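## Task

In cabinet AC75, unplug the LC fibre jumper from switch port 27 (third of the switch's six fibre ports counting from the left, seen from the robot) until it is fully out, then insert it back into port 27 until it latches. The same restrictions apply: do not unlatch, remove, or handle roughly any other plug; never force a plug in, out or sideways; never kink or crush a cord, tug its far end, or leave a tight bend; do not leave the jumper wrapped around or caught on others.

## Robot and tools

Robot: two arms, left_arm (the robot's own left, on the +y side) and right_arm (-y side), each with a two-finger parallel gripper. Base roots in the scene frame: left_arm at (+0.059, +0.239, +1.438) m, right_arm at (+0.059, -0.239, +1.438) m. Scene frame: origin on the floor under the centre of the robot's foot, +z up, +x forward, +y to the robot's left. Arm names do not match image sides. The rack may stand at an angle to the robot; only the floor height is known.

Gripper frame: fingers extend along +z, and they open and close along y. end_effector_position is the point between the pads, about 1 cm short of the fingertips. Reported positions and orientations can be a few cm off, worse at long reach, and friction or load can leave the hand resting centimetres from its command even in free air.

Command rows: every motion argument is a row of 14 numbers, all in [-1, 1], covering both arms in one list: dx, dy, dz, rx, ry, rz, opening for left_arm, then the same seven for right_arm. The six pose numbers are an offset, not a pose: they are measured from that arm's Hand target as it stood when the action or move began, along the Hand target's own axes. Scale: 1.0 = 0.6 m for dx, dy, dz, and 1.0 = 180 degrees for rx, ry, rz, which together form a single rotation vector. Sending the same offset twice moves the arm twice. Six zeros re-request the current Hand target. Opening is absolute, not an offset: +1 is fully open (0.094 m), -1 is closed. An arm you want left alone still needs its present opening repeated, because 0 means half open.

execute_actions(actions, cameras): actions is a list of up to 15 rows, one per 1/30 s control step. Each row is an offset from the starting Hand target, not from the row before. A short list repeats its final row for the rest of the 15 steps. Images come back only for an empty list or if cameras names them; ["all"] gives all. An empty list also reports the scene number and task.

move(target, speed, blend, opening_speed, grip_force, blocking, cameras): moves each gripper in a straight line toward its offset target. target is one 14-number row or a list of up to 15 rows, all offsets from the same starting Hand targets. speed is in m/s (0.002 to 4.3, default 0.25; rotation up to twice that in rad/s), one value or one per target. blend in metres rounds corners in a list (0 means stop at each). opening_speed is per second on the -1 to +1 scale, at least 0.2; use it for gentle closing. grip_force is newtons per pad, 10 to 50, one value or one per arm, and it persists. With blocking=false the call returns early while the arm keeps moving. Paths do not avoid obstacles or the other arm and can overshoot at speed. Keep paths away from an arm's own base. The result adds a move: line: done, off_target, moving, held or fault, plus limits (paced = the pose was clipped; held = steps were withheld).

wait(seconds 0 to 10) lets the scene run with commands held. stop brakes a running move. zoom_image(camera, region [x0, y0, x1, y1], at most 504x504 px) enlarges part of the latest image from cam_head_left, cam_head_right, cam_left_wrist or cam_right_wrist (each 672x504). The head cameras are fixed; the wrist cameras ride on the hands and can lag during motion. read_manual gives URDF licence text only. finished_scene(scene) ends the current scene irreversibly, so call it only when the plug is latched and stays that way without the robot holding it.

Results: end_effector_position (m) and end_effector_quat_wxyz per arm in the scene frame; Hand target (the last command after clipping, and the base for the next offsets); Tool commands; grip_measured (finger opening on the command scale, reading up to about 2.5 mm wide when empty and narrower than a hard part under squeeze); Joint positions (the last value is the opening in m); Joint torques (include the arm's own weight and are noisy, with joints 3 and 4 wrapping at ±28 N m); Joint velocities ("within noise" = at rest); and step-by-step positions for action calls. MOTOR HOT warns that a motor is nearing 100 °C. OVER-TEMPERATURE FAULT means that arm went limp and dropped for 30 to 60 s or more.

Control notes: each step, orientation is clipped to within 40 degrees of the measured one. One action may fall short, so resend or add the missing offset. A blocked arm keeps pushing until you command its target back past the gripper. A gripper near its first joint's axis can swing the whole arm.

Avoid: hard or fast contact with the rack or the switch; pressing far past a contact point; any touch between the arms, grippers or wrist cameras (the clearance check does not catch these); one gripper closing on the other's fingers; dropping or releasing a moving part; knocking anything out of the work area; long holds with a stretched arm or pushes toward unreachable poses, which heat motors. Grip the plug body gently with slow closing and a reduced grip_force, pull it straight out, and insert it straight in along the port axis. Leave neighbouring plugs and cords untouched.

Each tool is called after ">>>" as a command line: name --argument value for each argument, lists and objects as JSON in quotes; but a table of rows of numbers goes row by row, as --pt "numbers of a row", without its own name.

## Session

>>> execute_actions --actions '[]'

>>> zoom_image --camera "cam_head_left" --region '[300, 130, 560, 330]'

Scene clock: 0.00 s.
left_arm: end_effector_position=(+0.6733, -0.1086, +1.0166) grip_measured=+1.000 end_effector_quat_wxyz=(+0.447, -0.010, +0.842, +0.303) | right_arm: end_effector_position=(+0.6487, -0.3743, +0.9897) grip_measured=+1.000 end_effector_quat_wxyz=(+0.096, +0.479, +0.865, -0.118)
Joint positions: left_arm=[-2.285 2.456 1.872 1.517 -1.051 0.978 0.094] | right_arm=[1.5 1.734 1.356 -0.148 0.233 0.887 0.094]
Joint velocities: within noise
Joint torques (N m): no reading
Heat: left arm: hottest elbow 37 °C; right arm: hottest shoulder 43 °C.
Hand target: left_arm +0.6723, -0.1055, +1.0127; +0.446, -0.011, +0.841, +0.306 | right_arm +0.6605, -0.3758, +0.9970; +0.107, +0.479, +0.864, -0.114
Tool commands: left_gripper/opening=+1.0 right_gripper/opening=+1.0
camera_calibration:
cam_left_wrist: T_world_to_cam=[[0.283958, -0.835702, -0.470075, 0.190629], [-0.912248, -0.0845067, -0.400826, 1.02034], [0.295247, 0.542643, -0.786364, 0.78671], [0, 0, 0, 1]] pos_world=[0.644403, -0.181367, 1.11723]
cam_right_wrist: T_world_to_cam=[[-0.843294, -0.525692, 0.111817, 0.239624], [-0.467488, 0.82011, 0.329962, 0.288183], [-0.26516, 0.225982, -0.937349, 1.30975], [0, 0, 0, 1]] pos_world=[0.684089, -0.406352, 1.10581]

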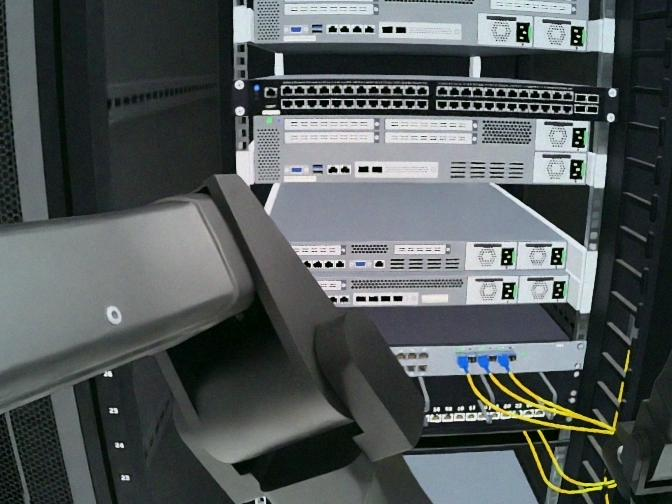

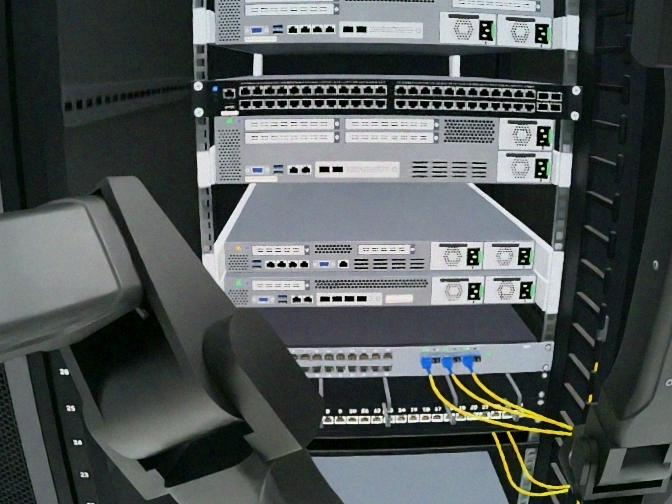

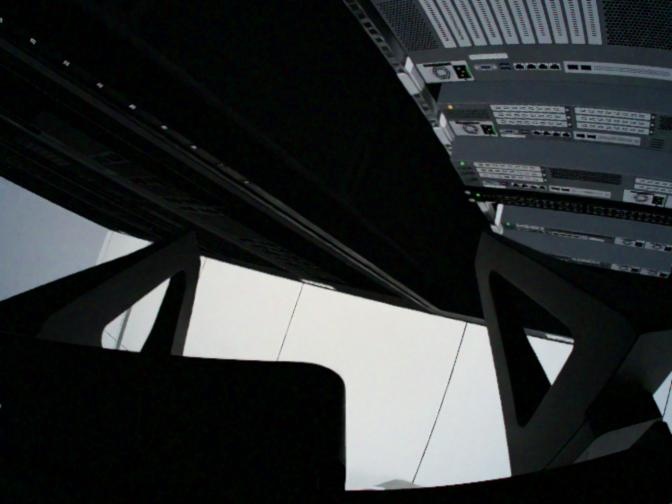

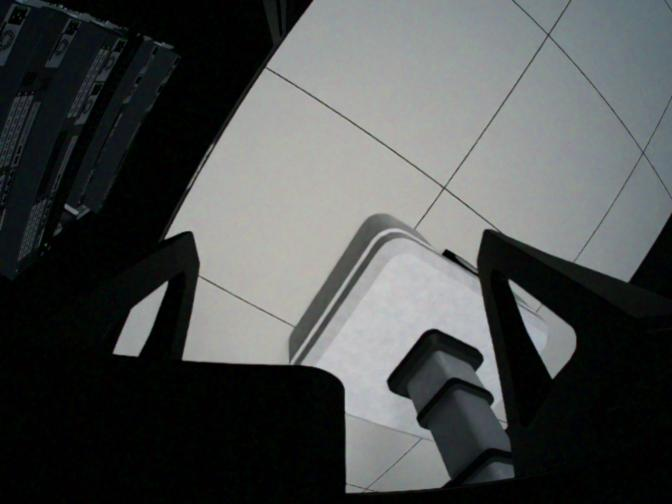

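Scaled by 1.938 from the camera's 672x504 image, which has a finer 960x720 frame.

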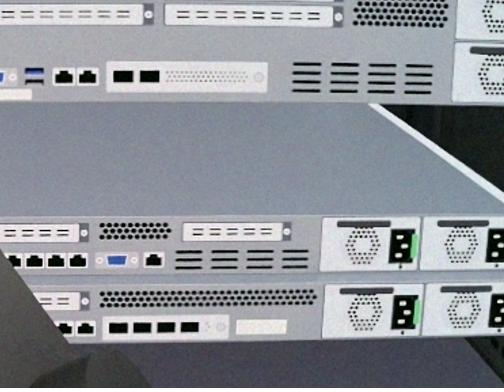

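>>> zoom_image --camera "cam_head_right" --region '[380, 320, 560, 450]'

>>> zoom_image --camera "cam_head_left" --region '[410, 320, 560, 430]'

>>> zoom_image --camera "cam_head_left" --region '[0, 0, 300, 225]'

Scaled by 2.800 from the camera's 672x504 image, which has a finer 960x720 frame.

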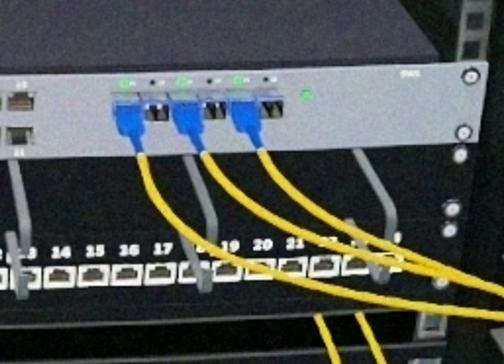

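Scaled by 3.360 from the camera's 672x504 image, which has a finer 960x720 frame.

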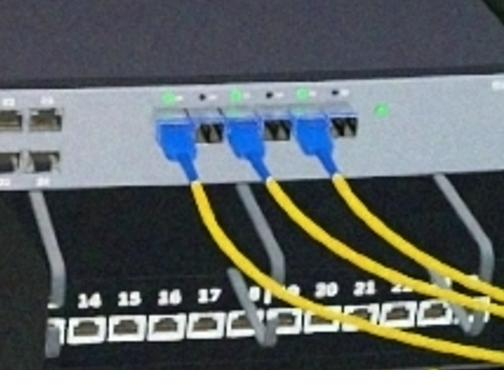

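Scaled by 1.680 from the camera's 672x504 image, which has a finer 960x720 frame.

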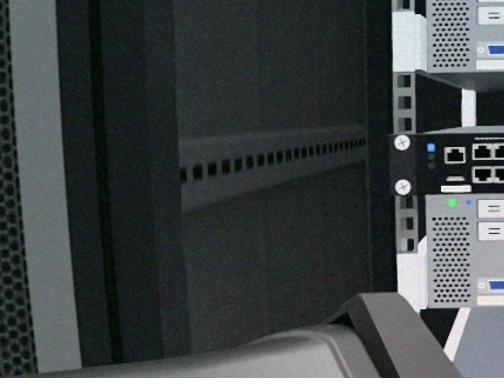

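>>> move --target '[-0.2733,0.218,-0.0287,0.470,0.1033,-0.483,1, -0.0048,0.162,-0.546,-0.1928,-0.153,-0.2694,0.2]' --speed 0.25 --cameras '["all"]'

Scene clock: 104.87 s.
left_arm: end_effector_position=(+0.7161, -0.0594, +1.2185) grip_measured=+1.000 end_effector_quat_wxyz=(-0.294, +0.294, -0.643, +0.643) | right_arm: end_effector_position=(+0.7132, -0.2337, +1.2859) grip_measured=+0.202 end_effector_quat_wxyz=(+0.361, +0.005, +0.932, -0.003)
Joint positions: left_arm=[-2.01 1.794 1.105 1.398 0.487 -1.167 0.094] | right_arm=[1.713 1.024 0.826 0.322 0.101 -0.067 0.056]
Joint torques (N m): left_arm=[-6.12 -13.74 1.58 2.69 0.49 -0.09] | right_arm=[1.26 -15.74 4.9 2.21 -0.28 -0.1]
Heat: left arm: hottest shoulder 38 °C; right arm: hottest shoulder 49 °C.
Hand target: left_arm +0.7200, -0.0499, +1.2100; +0.299, -0.299, +0.641, -0.641 | right_arm +0.7201, -0.2304, +1.3003; +0.378, +0.001, +0.926, +0.000
Off the commanded pose: left_arm 0.013 m, 1 deg | right_arm 0.016 m, 2 deg.
move: off_target (left_arm, right_arm)
camera_calibration:
cam_left_wrist: T_world_to_cam=[[-0.00212595, 0.0365087, 0.999331, -1.21931], [-0.964614, -0.263557, 0.00757646, 0.67368], [0.263657, -0.963953, 0.0357771, -0.162578], [0, 0, 0, 1]] pos_world=[0.690114, 0.0653506, 1.21921]
cam_right_wrist: T_world_to_cam=[[0.000789589, -0.999954, 0.0095692, -0.246507], [-0.993052, -0.00191014, -0.117663, 0.863635], [0.117676, -0.0094098, -0.993007, 1.31625], [0, 0, 0, 1]] pos_world=[0.702937, -0.232461, 1.41102]

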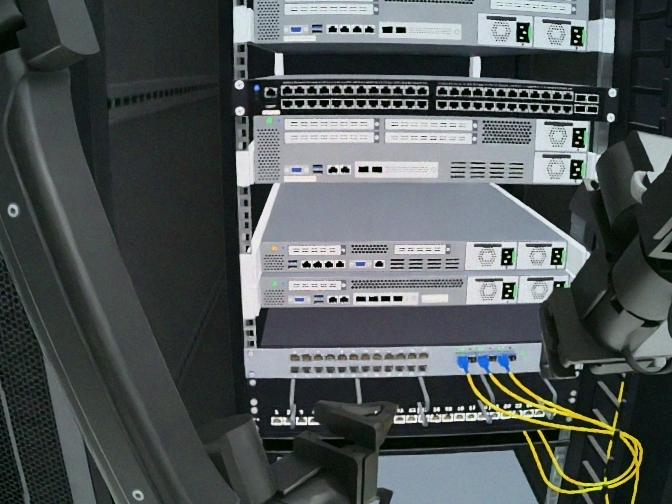

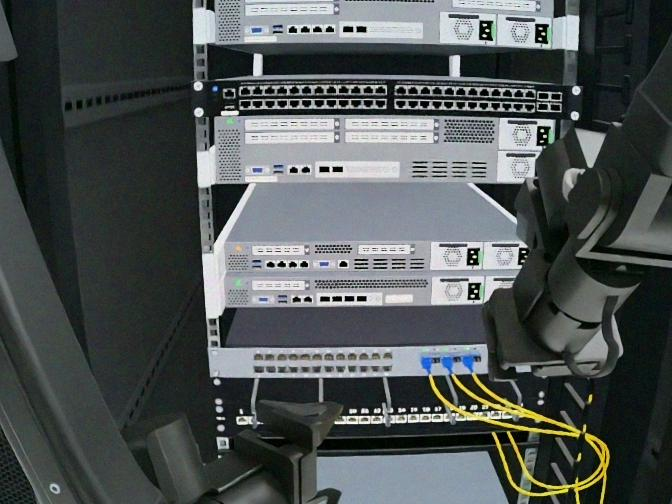

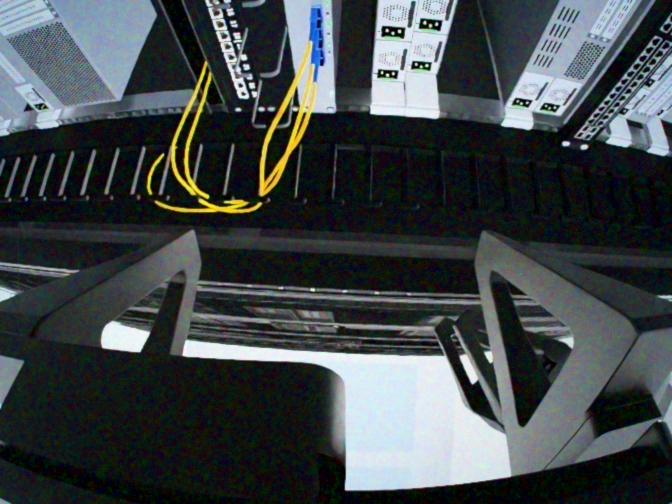

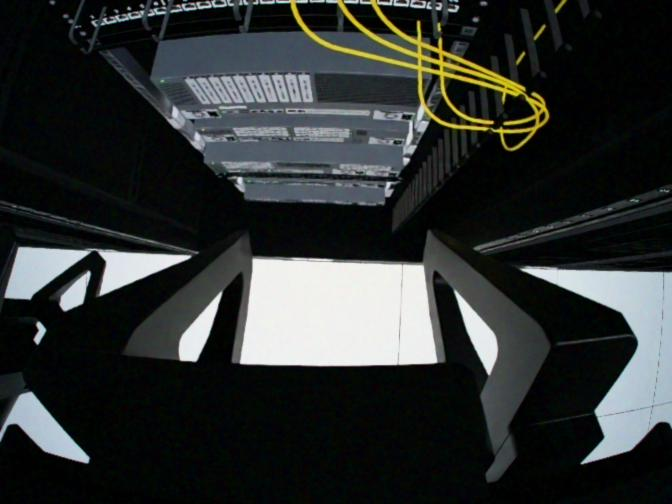

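>>> move --target '[-0.119,0,0.194,0,0,0,1, -0.1075,0.0133,0.152,0,0,0,-1]' --speed 0.15 --cameras '["all"]'

>>> zoom_image --camera "cam_left_wrist" --region '[280, 80, 400, 230]'

>>> zoom_image --camera "cam_right_wrist" --region '[240, 0, 480, 180]'

Scene clock: 125.33 s.
left_arm: end_effector_position=(+0.8495, -0.0764, +1.2326) grip_measured=+1.000 end_effector_quat_wxyz=(-0.304, +0.291, -0.636, +0.647) | right_arm: end_effector_position=(+0.8122, -0.2260, +1.2703) grip_measured=-0.995 end_effector_quat_wxyz=(+0.365, +0.004, +0.931, +0.000)
Joint positions: left_arm=[-2.005 1.82 1.478 1.082 0.491 -1.174 0.094] | right_arm=[1.723 1.198 1.133 0.198 0.103 -0.069 0]
Joint torques (N m): left_arm=[-6.42 -16.38 5.93 1.46 0.51 -0.07] | right_arm=[1.9 -17.08 9.5 1.51 0.02 -0.1]
Heat: left arm: hottest shoulder 37 °C; right arm: hottest shoulder 49 °C.
Hand target: left_arm +0.8551, -0.0700, +1.2101; +0.299, -0.299, +0.641, -0.641 | right_arm +0.8301, -0.2225, +1.2805; +0.378, +0.001, +0.926, +0.000
Off the commanded pose: left_arm 0.024 m, 1 deg | right_arm 0.021 m, 2 deg.
move: off_target (left_arm, right_arm)
camera_calibration:
cam_left_wrist: T_world_to_cam=[[-0.0274448, 0.0436355, 0.99867, -1.20958], [-0.961876, -0.273101, -0.0145009, 0.821944], [0.272105, -0.960995, 0.0494671, -0.238402], [0, 0, 0, 1]] pos_world=[0.822282, 0.0481512, 1.23168]
cam_right_wrist: T_world_to_cam=[[0.00526051, -0.999976, 0.00449641, -0.235841], [-0.991925, -0.00578782, -0.126691, 0.969837], [0.126714, -0.00379364, -0.991932, 1.28174], [0, 0, 0, 1]] pos_world=[0.800832, -0.22536, 1.39533]

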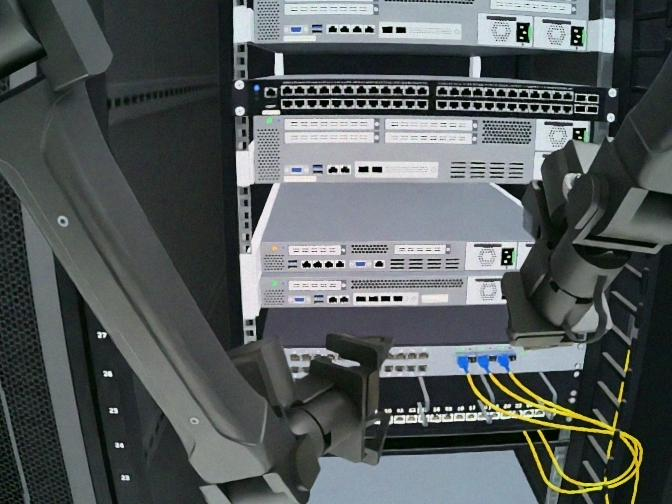

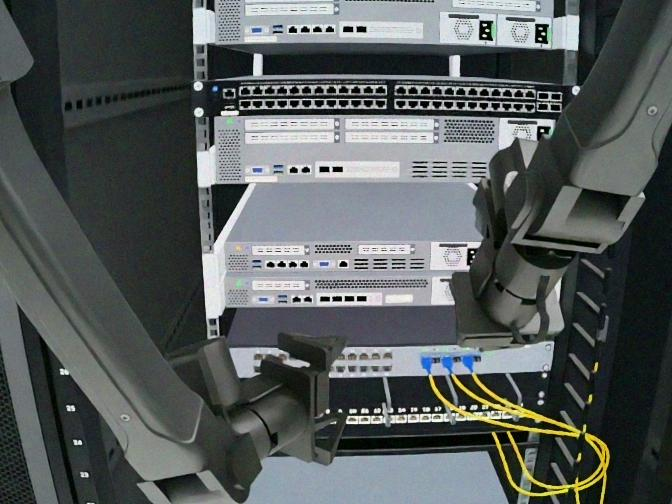

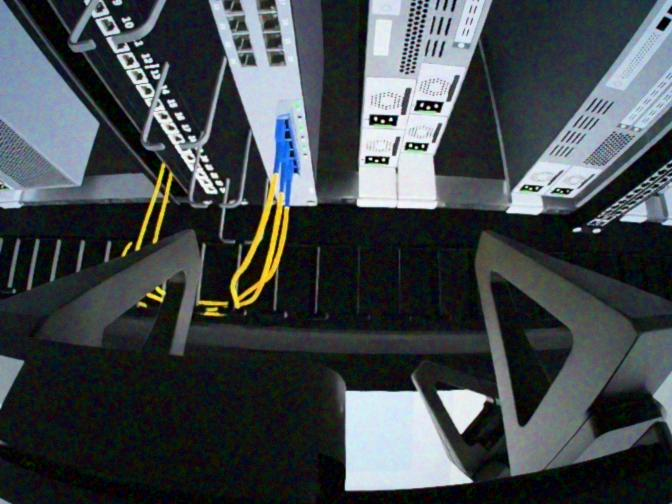

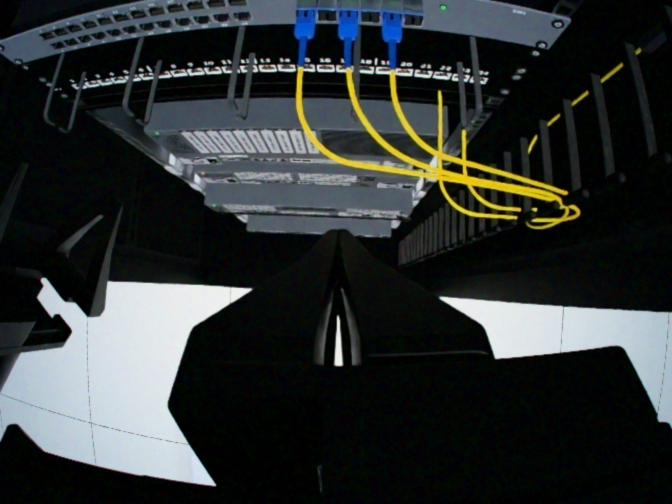

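Scaled by 3.360 from the camera's 672x504 image, which has a finer 960x720 frame.

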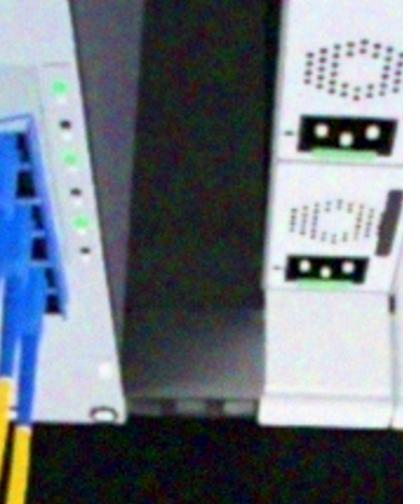

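Scaled by 2.100 from the camera's 672x504 image, which has a finer 960x720 frame.

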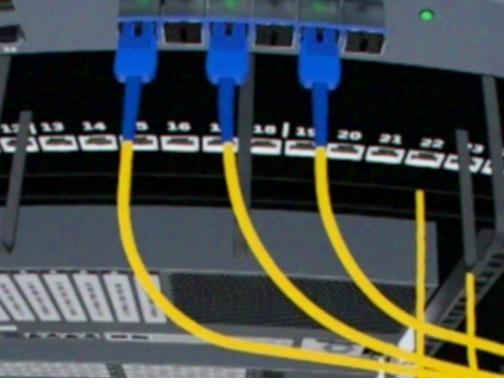

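>>> move --target '[0,0.036,0,0,0,0,1, -0.109,-0.0083,0.1933,0,0,0,-1]' --speed 0.1 --cameras '["cam_left_wrist","cam_right_wrist"]'

>>> zoom_image --camera "cam_left_wrist" --region '[240, 80, 400, 230]'

>>> zoom_image --camera "cam_right_wrist" --region '[240, 80, 440, 240]'

Scene clock: 150.70 s.
left_arm: end_effector_position=(+0.8518, -0.0780, +1.2114) grip_measured=+1.000 end_effector_quat_wxyz=(-0.301, +0.291, -0.638, +0.647) | right_arm: end_effector_position=(+0.9378, -0.2218, +1.2285) grip_measured=-0.995 end_effector_quat_wxyz=(+0.362, +0.001, +0.932, +0.003)
Joint positions: left_arm=[-1.994 1.87 1.525 1.082 0.5 -1.181 0.094] | right_arm=[1.715 1.483 1.613 -0.006 0.087 -0.069 0]
Joint torques (N m): left_arm=[-6.65 -15.91 5.82 1.92 0.49 -0.07] | right_arm=[0.62 -21.3 11.56 1.51 -0.28 -0.08]
Heat: left arm: hottest shoulder 39 °C; right arm: hottest shoulder 50 °C.
Hand target: left_arm +0.8549, -0.0701, +1.1884; +0.299, -0.299, +0.641, -0.641 | right_arm +0.9579, -0.2276, +1.2433; +0.378, +0.001, +0.926, +0.000
Off the commanded pose: left_arm 0.024 m, 1 deg | right_arm 0.026 m, 2 deg.
move: off_target (left_arm, right_arm)
camera_calibration:
cam_left_wrist: T_world_to_cam=[[-0.0214864, 0.0426896, 0.998857, -1.19377], [-0.96286, -0.269844, -0.00917936, 0.818055], [0.269144, -0.961957, 0.0469022, -0.233958], [0, 0, 0, 1]] pos_world=[0.824991, 0.0466518, 1.21089]
cam_right_wrist: T_world_to_cam=[[0.0123062, -0.999924, -0.000474091, -0.232713], [-0.992846, -0.0121627, -0.118783, 1.07887], [0.118768, 0.00193246, -0.99292, 1.23423], [0, 0, 0, 1]] pos_world=[0.927425, -0.221958, 1.35353]
Images, in order (width x height): cam_left_wrist 672x504, cam_right_wrist 672x504.

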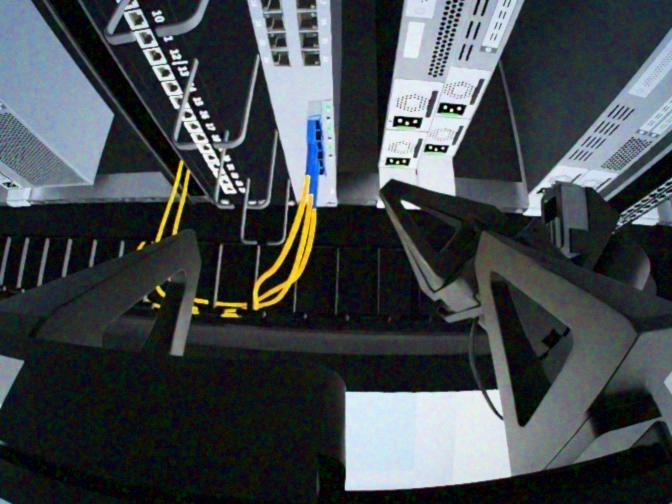

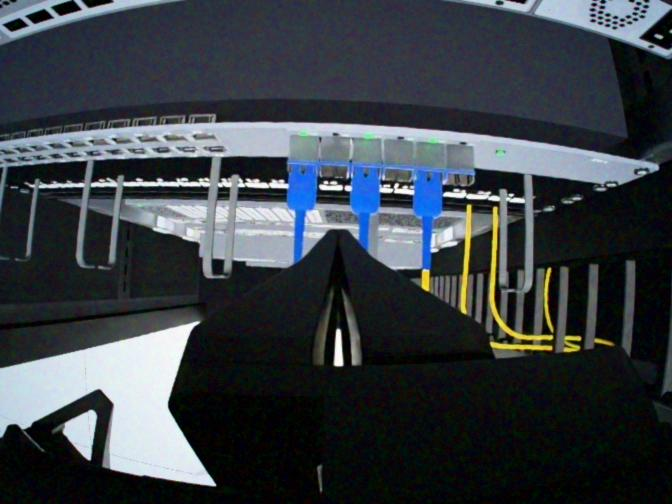

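Scaled by 3.150 from the camera's 672x504 image, which has a finer 960x720 frame.

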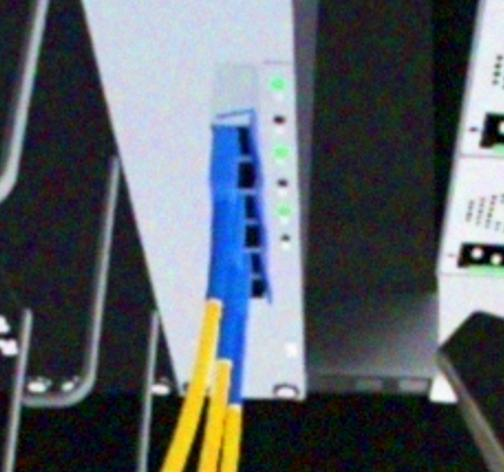

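Scaled by 2.520 from the camera's 672x504 image, which has a finer 960x720 frame.

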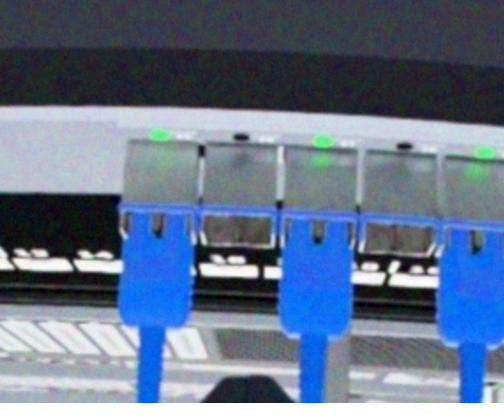

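>>> move --target '[0,0,0,0,0,0,1, -0.0077,-0.0212,0.0588,0.0103,0,0.010,-1]' --speed 0.05 --cameras '["cam_left_wrist","cam_right_wrist"]'

>>> zoom_image --camera "cam_left_wrist" --region '[290, 90, 400, 200]'

>>> zoom_image --camera "cam_right_wrist" --region '[250, 80, 430, 260]'

Scene clock: 187.10 s.
left_arm: end_effector_position=(+0.8518, -0.0780, +1.2114) grip_measured=+1.000 end_effector_quat_wxyz=(-0.301, +0.291, -0.638, +0.647) | right_arm: end_effector_position=(+0.9657, -0.2329, +1.2052) grip_measured=-0.995 end_effector_quat_wxyz=(+0.361, +0.014, +0.932, -0.005)
Joint positions: left_arm=[-1.994 1.87 1.525 1.082 0.5 -1.181 0.094] | right_arm=[1.697 1.579 1.749 -0.046 0.094 -0.049 0]
Joint torques (N m): left_arm=[-6.83 -15.91 5.72 1.91 0.48 -0.09] | right_arm=[0.91 -22.48 11.95 1.47 0.06 0.07]
Heat: left arm: hottest elbow 38 °C; right arm: hottest shoulder 53 °C.
Hand target: left_arm +0.8549, -0.0701, +1.1884; +0.299, -0.299, +0.641, -0.641 | right_arm +0.9858, -0.2402, +1.2212; +0.378, +0.021, +0.926, -0.009
Off the commanded pose: left_arm 0.025 m, 1 deg | right_arm 0.027 m, 2 deg.
move: off_target (left_arm, right_arm)
camera_calibration:
cam_left_wrist: T_world_to_cam=[[-0.0214864, 0.0426896, 0.998857, -1.19377], [-0.96286, -0.269844, -0.00917936, 0.818055], [0.269144, -0.961957, 0.0469022, -0.233958], [0, 0, 0, 1]] pos_world=[0.824991, 0.0466518, 1.21089]
cam_right_wrist: T_world_to_cam=[[-0.016804, -0.999842, 0.00585162, -0.223557], [-0.992964, 0.0160018, -0.117327, 1.10853], [0.117215, -0.00778202, -0.993076, 1.20732], [0, 0, 0, 1]] pos_world=[0.955456, -0.231865, 1.33033]
Images, in order (width x height): cam_left_wrist 672x504, cam_right_wrist 672x504.

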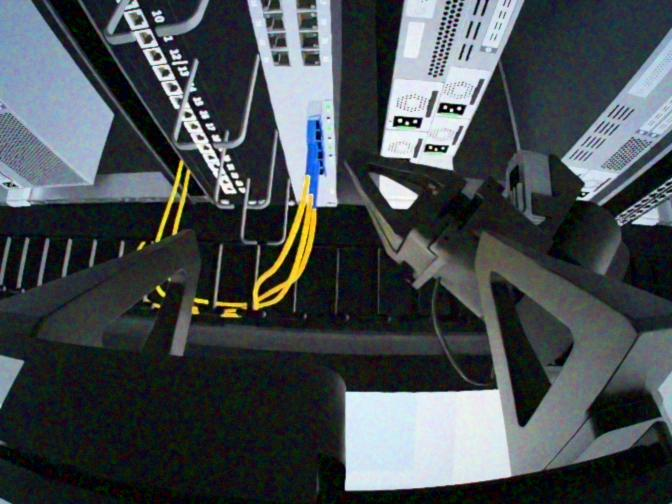

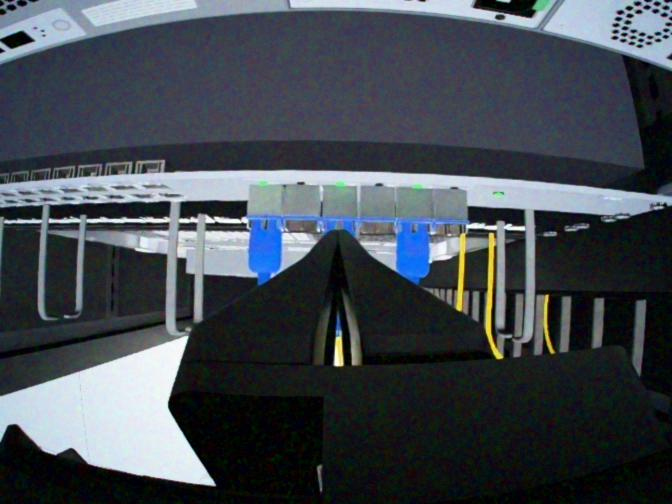

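Scaled by 4.582 from the camera's 672x504 image, which has a finer 960x720 frame.

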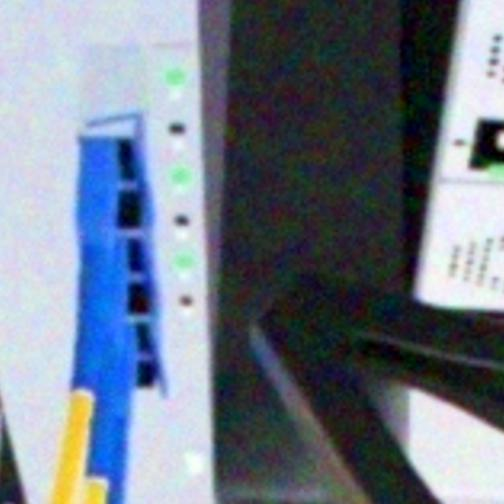

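Scaled by 2.800 from the camera's 672x504 image, which has a finer 960x720 frame.

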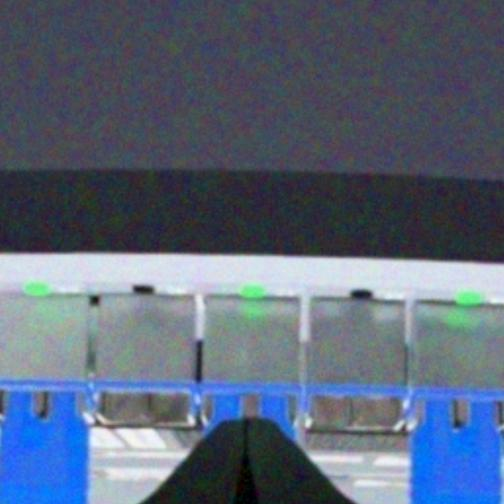

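>>> zoom_image --camera "cam_left_wrist" --region '[300, 115, 350, 185]'

Scaled by 7.200 from the camera's 672x504 image, which has a finer 960x720 frame.

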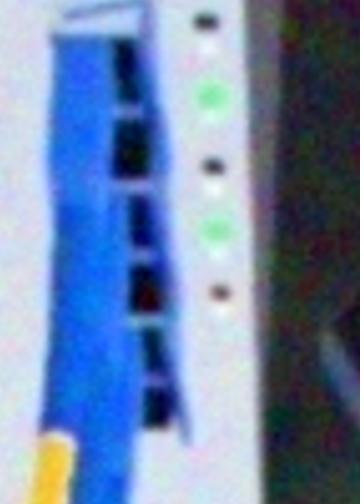

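>>> move --target '[0,0,0,0,0,0,1, 0.0016,-0.001,0.0171,0,0,0,-1]' --speed 0.03 --cameras '["cam_left_wrist","cam_right_wrist"]'

>>> zoom_image --camera "cam_left_wrist" --region '[300, 115, 350, 185]'

>>> zoom_image --camera "cam_right_wrist" --region '[250, 80, 430, 260]'

Scene clock: 217.87 s.
left_arm: end_effector_position=(+0.8518, -0.0780, +1.2114) grip_measured=+1.000 end_effector_quat_wxyz=(-0.301, +0.291, -0.638, +0.647) | right_arm: end_effector_position=(+0.9711, -0.2338, +1.1957) grip_measured=-0.995 end_effector_quat_wxyz=(+0.360, +0.014, +0.933, -0.006)
Joint positions: left_arm=[-1.994 1.87 1.525 1.082 0.5 -1.181 0.094] | right_arm=[1.694 1.608 1.784 -0.054 0.094 -0.048 0]
Joint torques (N m): left_arm=[-6.42 -16.5 5.83 1.92 0.5 -0.09] | right_arm=[1.08 -22.83 12.19 1.51 -0.07 0.08]
Heat: left arm: hottest elbow 39 °C; right arm: hottest elbow 57 °C.
Hand target: left_arm +0.8549, -0.0701, +1.1884; +0.299, -0.299, +0.641, -0.641 | right_arm +0.9925, -0.2412, +1.2135; +0.378, +0.021, +0.926, -0.009
Off the commanded pose: left_arm 0.025 m, 1 deg | right_arm 0.028 m, 2 deg.
move: off_target (left_arm, right_arm)
camera_calibration:
cam_left_wrist: T_world_to_cam=[[-0.0214864, 0.0426896, 0.998857, -1.19377], [-0.96286, -0.269844, -0.00917936, 0.818055], [0.269144, -0.961957, 0.0469022, -0.233958], [0, 0, 0, 1]] pos_world=[0.824991, 0.0466518, 1.21089]
cam_right_wrist: T_world_to_cam=[[-0.0185746, -0.999799, 0.00751624, -0.224691], [-0.993295, 0.0175948, -0.114262, 1.10983], [0.114106, -0.00958822, -0.993422, 1.20022], [0, 0, 0, 1]] pos_world=[0.961257, -0.232665, 1.32082]
Images, in order (width x height): cam_left_wrist 672x504, cam_right_wrist 672x504.

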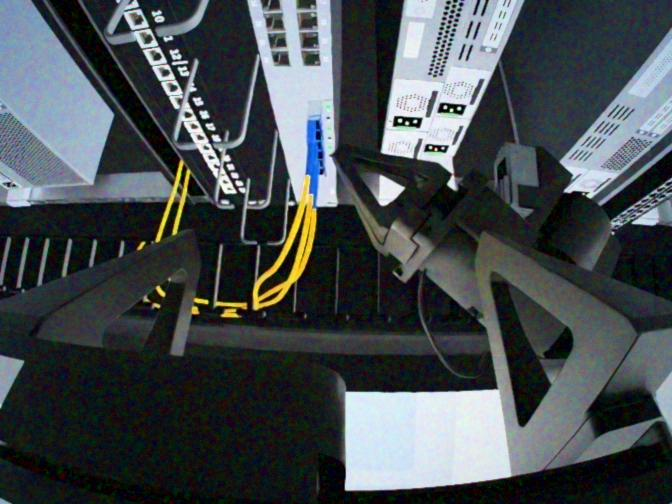

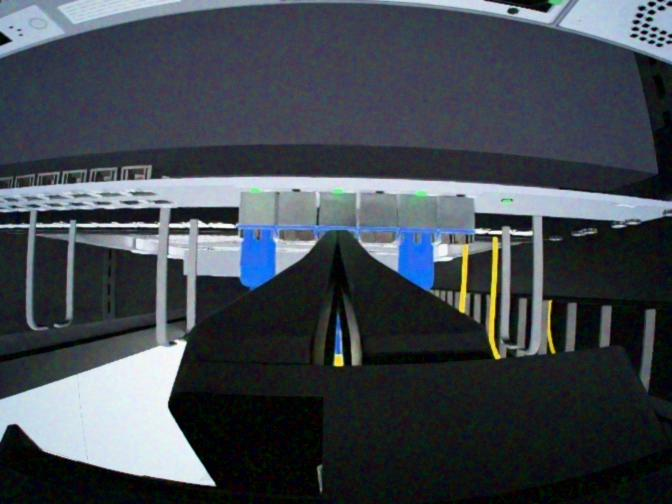

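Scaled by 7.200 from the camera's 672x504 image, which has a finer 960x720 frame.

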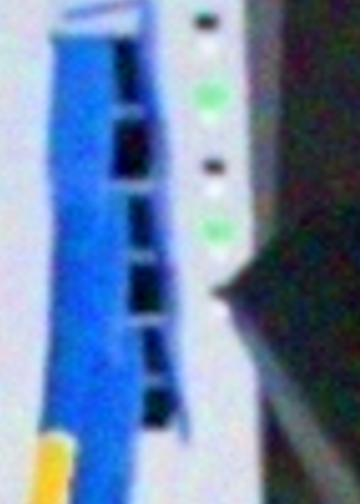

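Scaled by 2.800 from the camera's 672x504 image, which has a finer 960x720 frame.

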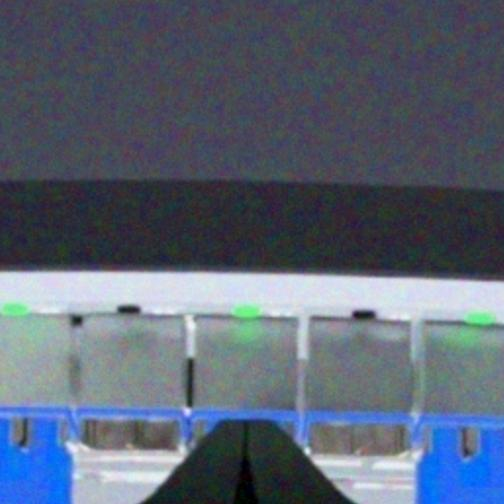

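>>> move --target '[0,0,0,0,0,0,1, 0.0006,-0.0005,0.0065,0,0,0,-1]' --speed 0.03 --cameras '["cam_left_wrist","cam_right_wrist"]'

>>> zoom_image --camera "cam_left_wrist" --region '[300, 115, 350, 185]'

>>> zoom_image --camera "cam_right_wrist" --region '[250, 80, 430, 260]'

Scene clock: 228.93 s.
left_arm: end_effector_position=(+0.8518, -0.0780, +1.2114) grip_measured=+1.000 end_effector_quat_wxyz=(-0.301, +0.291, -0.638, +0.647) | right_arm: end_effector_position=(+0.9746, -0.2345, +1.1944) grip_measured=-0.995 end_effector_quat_wxyz=(+0.361, +0.014, +0.933, -0.007)
Joint positions: left_arm=[-1.994 1.87 1.525 1.082 0.5 -1.181 0.094] | right_arm=[1.693 1.618 1.799 -0.058 0.094 -0.048 0]
Joint torques (N m): left_arm=[-6.3 -16.09 5.7 1.98 0.49 -0.08] | right_arm=[0.85 -22.71 12.11 1.4 -0.08 0.08]
Heat: left arm: hottest elbow 39 °C; right arm: hottest elbow 58 °C.
Hand target: left_arm +0.8549, -0.0701, +1.1884; +0.299, -0.299, +0.641, -0.641 | right_arm +0.9947, -0.2416, +1.2102; +0.378, +0.021, +0.926, -0.009
Off the commanded pose: left_arm 0.025 m, 1 deg | right_arm 0.027 m, 2 deg.
move: off_target (left_arm, right_arm)
camera_calibration:
cam_left_wrist: T_world_to_cam=[[-0.0214864, 0.0426896, 0.998857, -1.19377], [-0.96286, -0.269844, -0.00917936, 0.818055], [0.269144, -0.961957, 0.0469022, -0.233958], [0, 0, 0, 1]] pos_world=[0.824991, 0.0466518, 1.21089]
cam_right_wrist: T_world_to_cam=[[-0.0195121, -0.999774, 0.0084721, -0.225573], [-0.992987, 0.01839, -0.116781, 1.11607], [0.116599, -0.0106913, -0.993122, 1.1954], [0, 0, 0, 1]] pos_world=[0.964458, -0.233266, 1.31942]
Images, in order (width x height): cam_left_wrist 672x504, cam_right_wrist 672x504.

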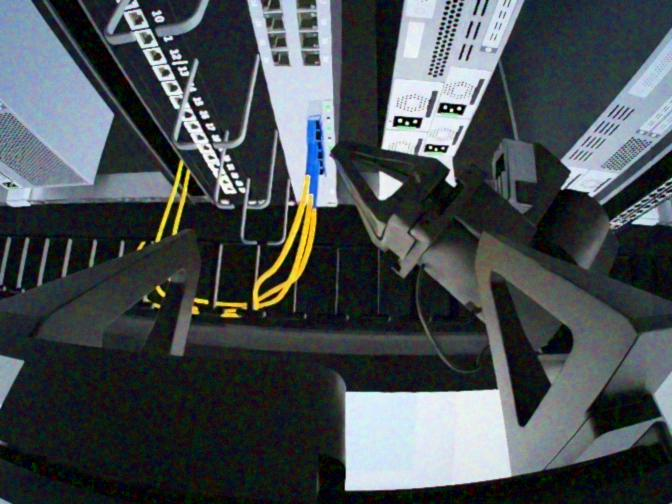

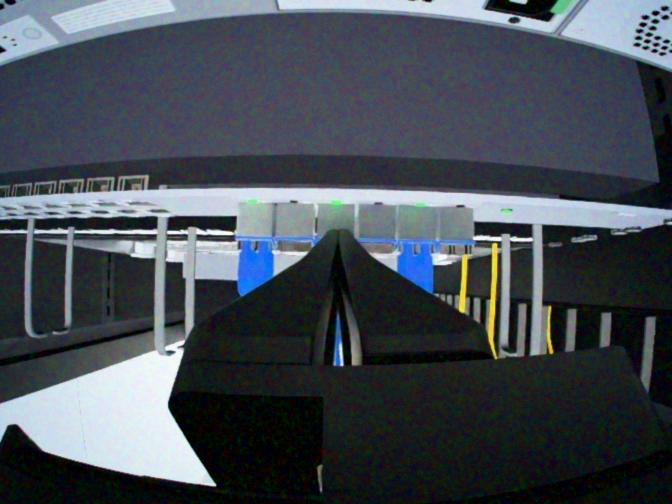

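Scaled by 7.200 from the camera's 672x504 image, which has a finer 960x720 frame.

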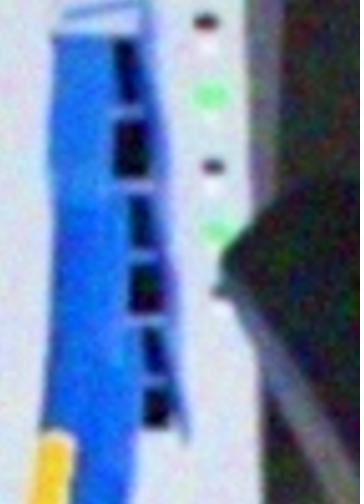

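Scaled by 2.800 from the camera's 672x504 image, which has a finer 960x720 frame.

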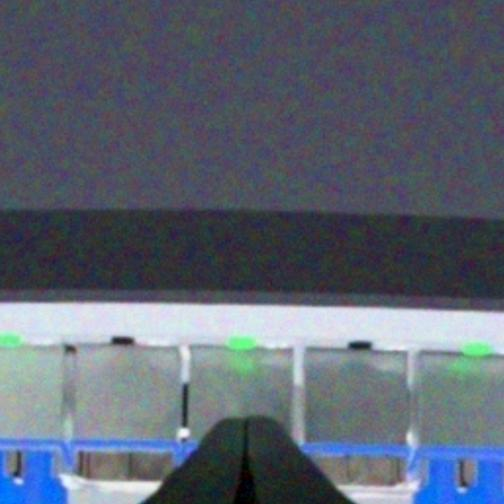

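>>> move --target '[0,0,0,0,0,0,1, 0.0059,0,0.0060,0,0,0,-1]' --speed 0.03 --cameras '["cam_left_wrist","cam_right_wrist"]'

>>> zoom_image --camera "cam_left_wrist" --region '[300, 115, 350, 185]'

Scene clock: 242.37 s.
left_arm: end_effector_position=(+0.8518, -0.0780, +1.2114) grip_measured=+1.000 end_effector_quat_wxyz=(-0.301, +0.291, -0.638, +0.647) | right_arm: end_effector_position=(+0.9744, -0.2347, +1.1901) grip_measured=-0.995 end_effector_quat_wxyz=(+0.359, +0.015, +0.933, -0.007)
Joint positions: left_arm=[-1.994 1.87 1.525 1.082 0.5 -1.181 0.094] | right_arm=[1.692 1.626 1.804 -0.058 0.094 -0.048 0]
Joint torques (N m): left_arm=[-6.77 -16.15 5.85 1.81 0.46 -0.1] | right_arm=[0.67 -22.53 11.92 1.7 -0.14 0.06]
Heat: left arm: hottest elbow 39 °C; right arm: hottest elbow 59 °C.
Hand target: left_arm +0.8549, -0.0701, +1.1884; +0.299, -0.299, +0.641, -0.641 | right_arm +0.9947, -0.2417, +1.2051; +0.378, +0.021, +0.926, -0.009
Off the commanded pose: left_arm 0.025 m, 1 deg | right_arm 0.026 m, 2 deg.
move: off_target (left_arm, right_arm)
camera_calibration:
cam_left_wrist: T_world_to_cam=[[-0.0214864, 0.0426896, 0.998857, -1.19377], [-0.96286, -0.269844, -0.00917936, 0.818055], [0.269144, -0.961957, 0.0469022, -0.233958], [0, 0, 0, 1]] pos_world=[0.824991, 0.0466518, 1.21089]
cam_right_wrist: T_world_to_cam=[[-0.0199178, -0.999763, 0.0087851, -0.225652], [-0.993328, 0.0187898, -0.113782, 1.11227], [0.11359, -0.0109928, -0.993467, 1.19459], [0, 0, 0, 1]] pos_world=[0.964659, -0.233366, 1.31532]
Images, in order (width x height): cam_left_wrist 672x504, cam_right_wrist 672x504.

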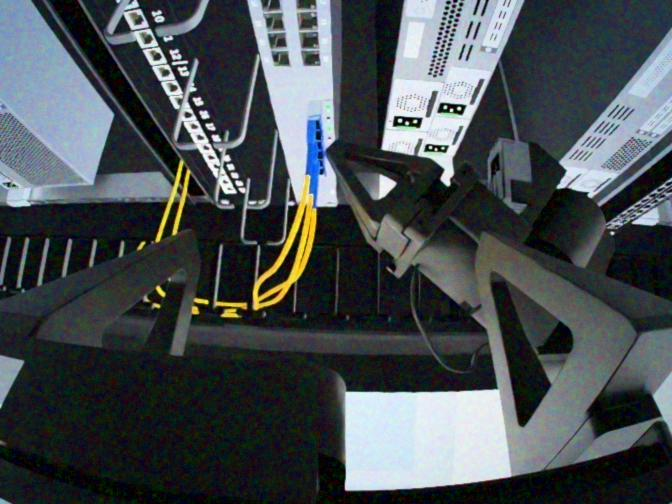

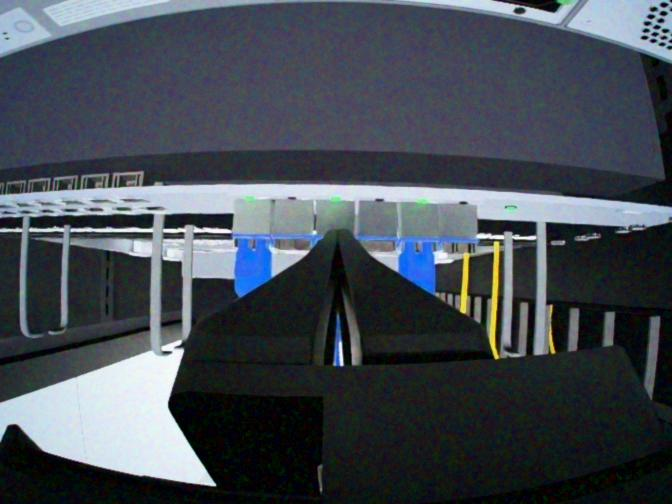

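Scaled by 7.200 from the camera's 672x504 image, which has a finer 960x720 frame.

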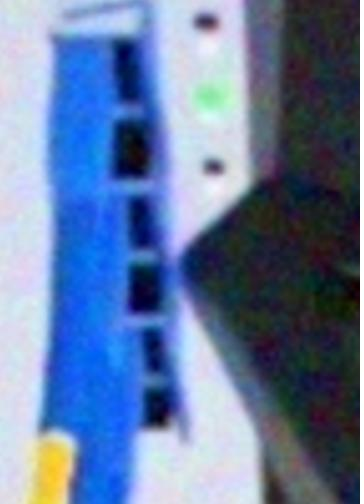

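>>> move --target '[0,0,0,0,0,0,1, 0.0041,0,0.0042,0,0,0,-1]' --speed 0.03 --cameras '["cam_left_wrist","cam_right_wrist"]'

>>> zoom_image --camera "cam_left_wrist" --region '[300, 115, 350, 185]'

>>> zoom_image --camera "cam_right_wrist" --region '[220, 150, 460, 300]'

Scene clock: 254.10 s.
left_arm: end_effector_position=(+0.8518, -0.0780, +1.2114) grip_measured=+1.000 end_effector_quat_wxyz=(-0.301, +0.291, -0.638, +0.647) | right_arm: end_effector_position=(+0.9756, -0.2346, +1.1894) grip_measured=-0.995 end_effector_quat_wxyz=(+0.360, +0.015, +0.933, -0.007)
Joint positions: left_arm=[-1.994 1.87 1.525 1.082 0.5 -1.181 0.094] | right_arm=[1.692 1.63 1.81 -0.058 0.094 -0.048 0]
Joint torques (N m): left_arm=[-6.42 -16.5 5.82 1.89 0.48 -0.09] | right_arm=[0.85 -22.53 11.9 1.87 -0.14 0.07]
Heat: left arm: hottest elbow 39 °C; right arm: hottest elbow 58 °C.
Hand target: left_arm +0.8549, -0.0701, +1.1884; +0.299, -0.299, +0.641, -0.641 | right_arm +0.9948, -0.2415, +1.2019; +0.378, +0.021, +0.926, -0.009
Off the commanded pose: left_arm 0.025 m, 1 deg | right_arm 0.024 m, 2 deg.
move: off_target (left_arm, right_arm)
camera_calibration:
cam_left_wrist: T_world_to_cam=[[-0.0214864, 0.0426896, 0.998857, -1.19377], [-0.96286, -0.269844, -0.00917936, 0.818055], [0.269144, -0.961957, 0.0469022, -0.233958], [0, 0, 0, 1]] pos_world=[0.824991, 0.0466518, 1.21089]
cam_right_wrist: T_world_to_cam=[[-0.0200427, -0.99976, 0.00884313, -0.225479], [-0.993153, 0.0188905, -0.115286, 1.11511], [0.115092, -0.0110932, -0.993293, 1.19207], [0, 0, 0, 1]] pos_world=[0.965759, -0.233266, 1.31462]
Images, in order (width x height): cam_left_wrist 672x504, cam_right_wrist 672x504.

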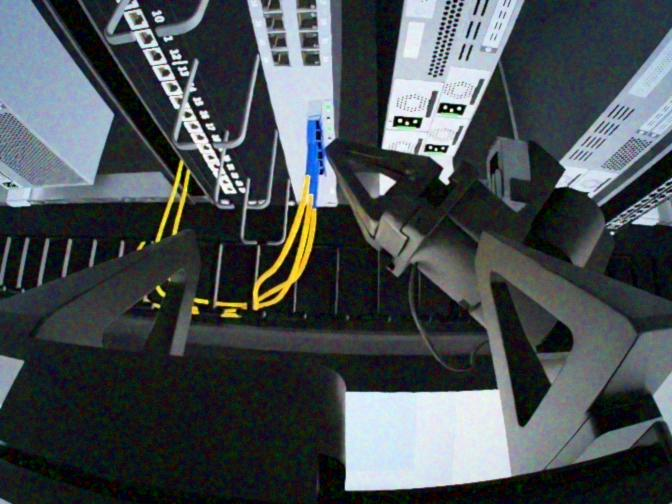

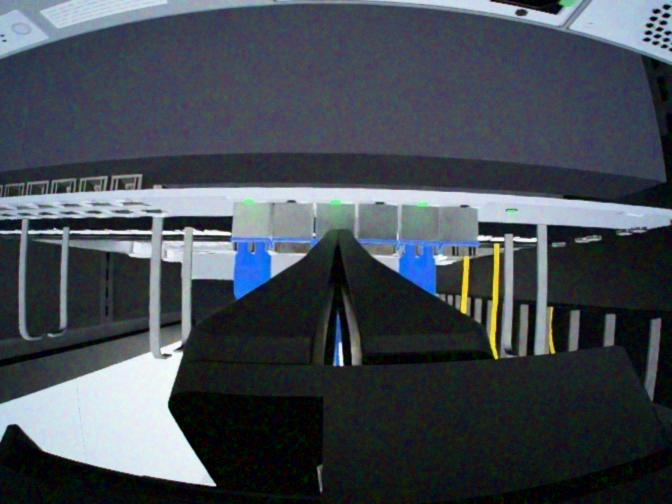

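Scaled by 7.200 from the camera's 672x504 image, which has a finer 960x720 frame.

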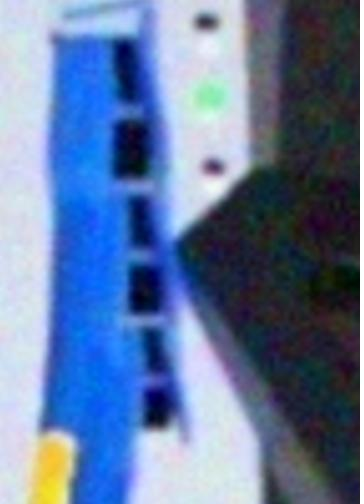

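Scaled by 2.100 from the camera's 672x504 image, which has a finer 960x720 frame.

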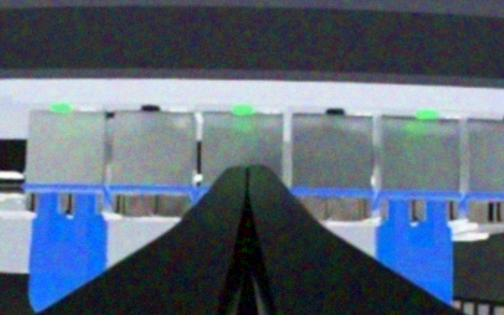

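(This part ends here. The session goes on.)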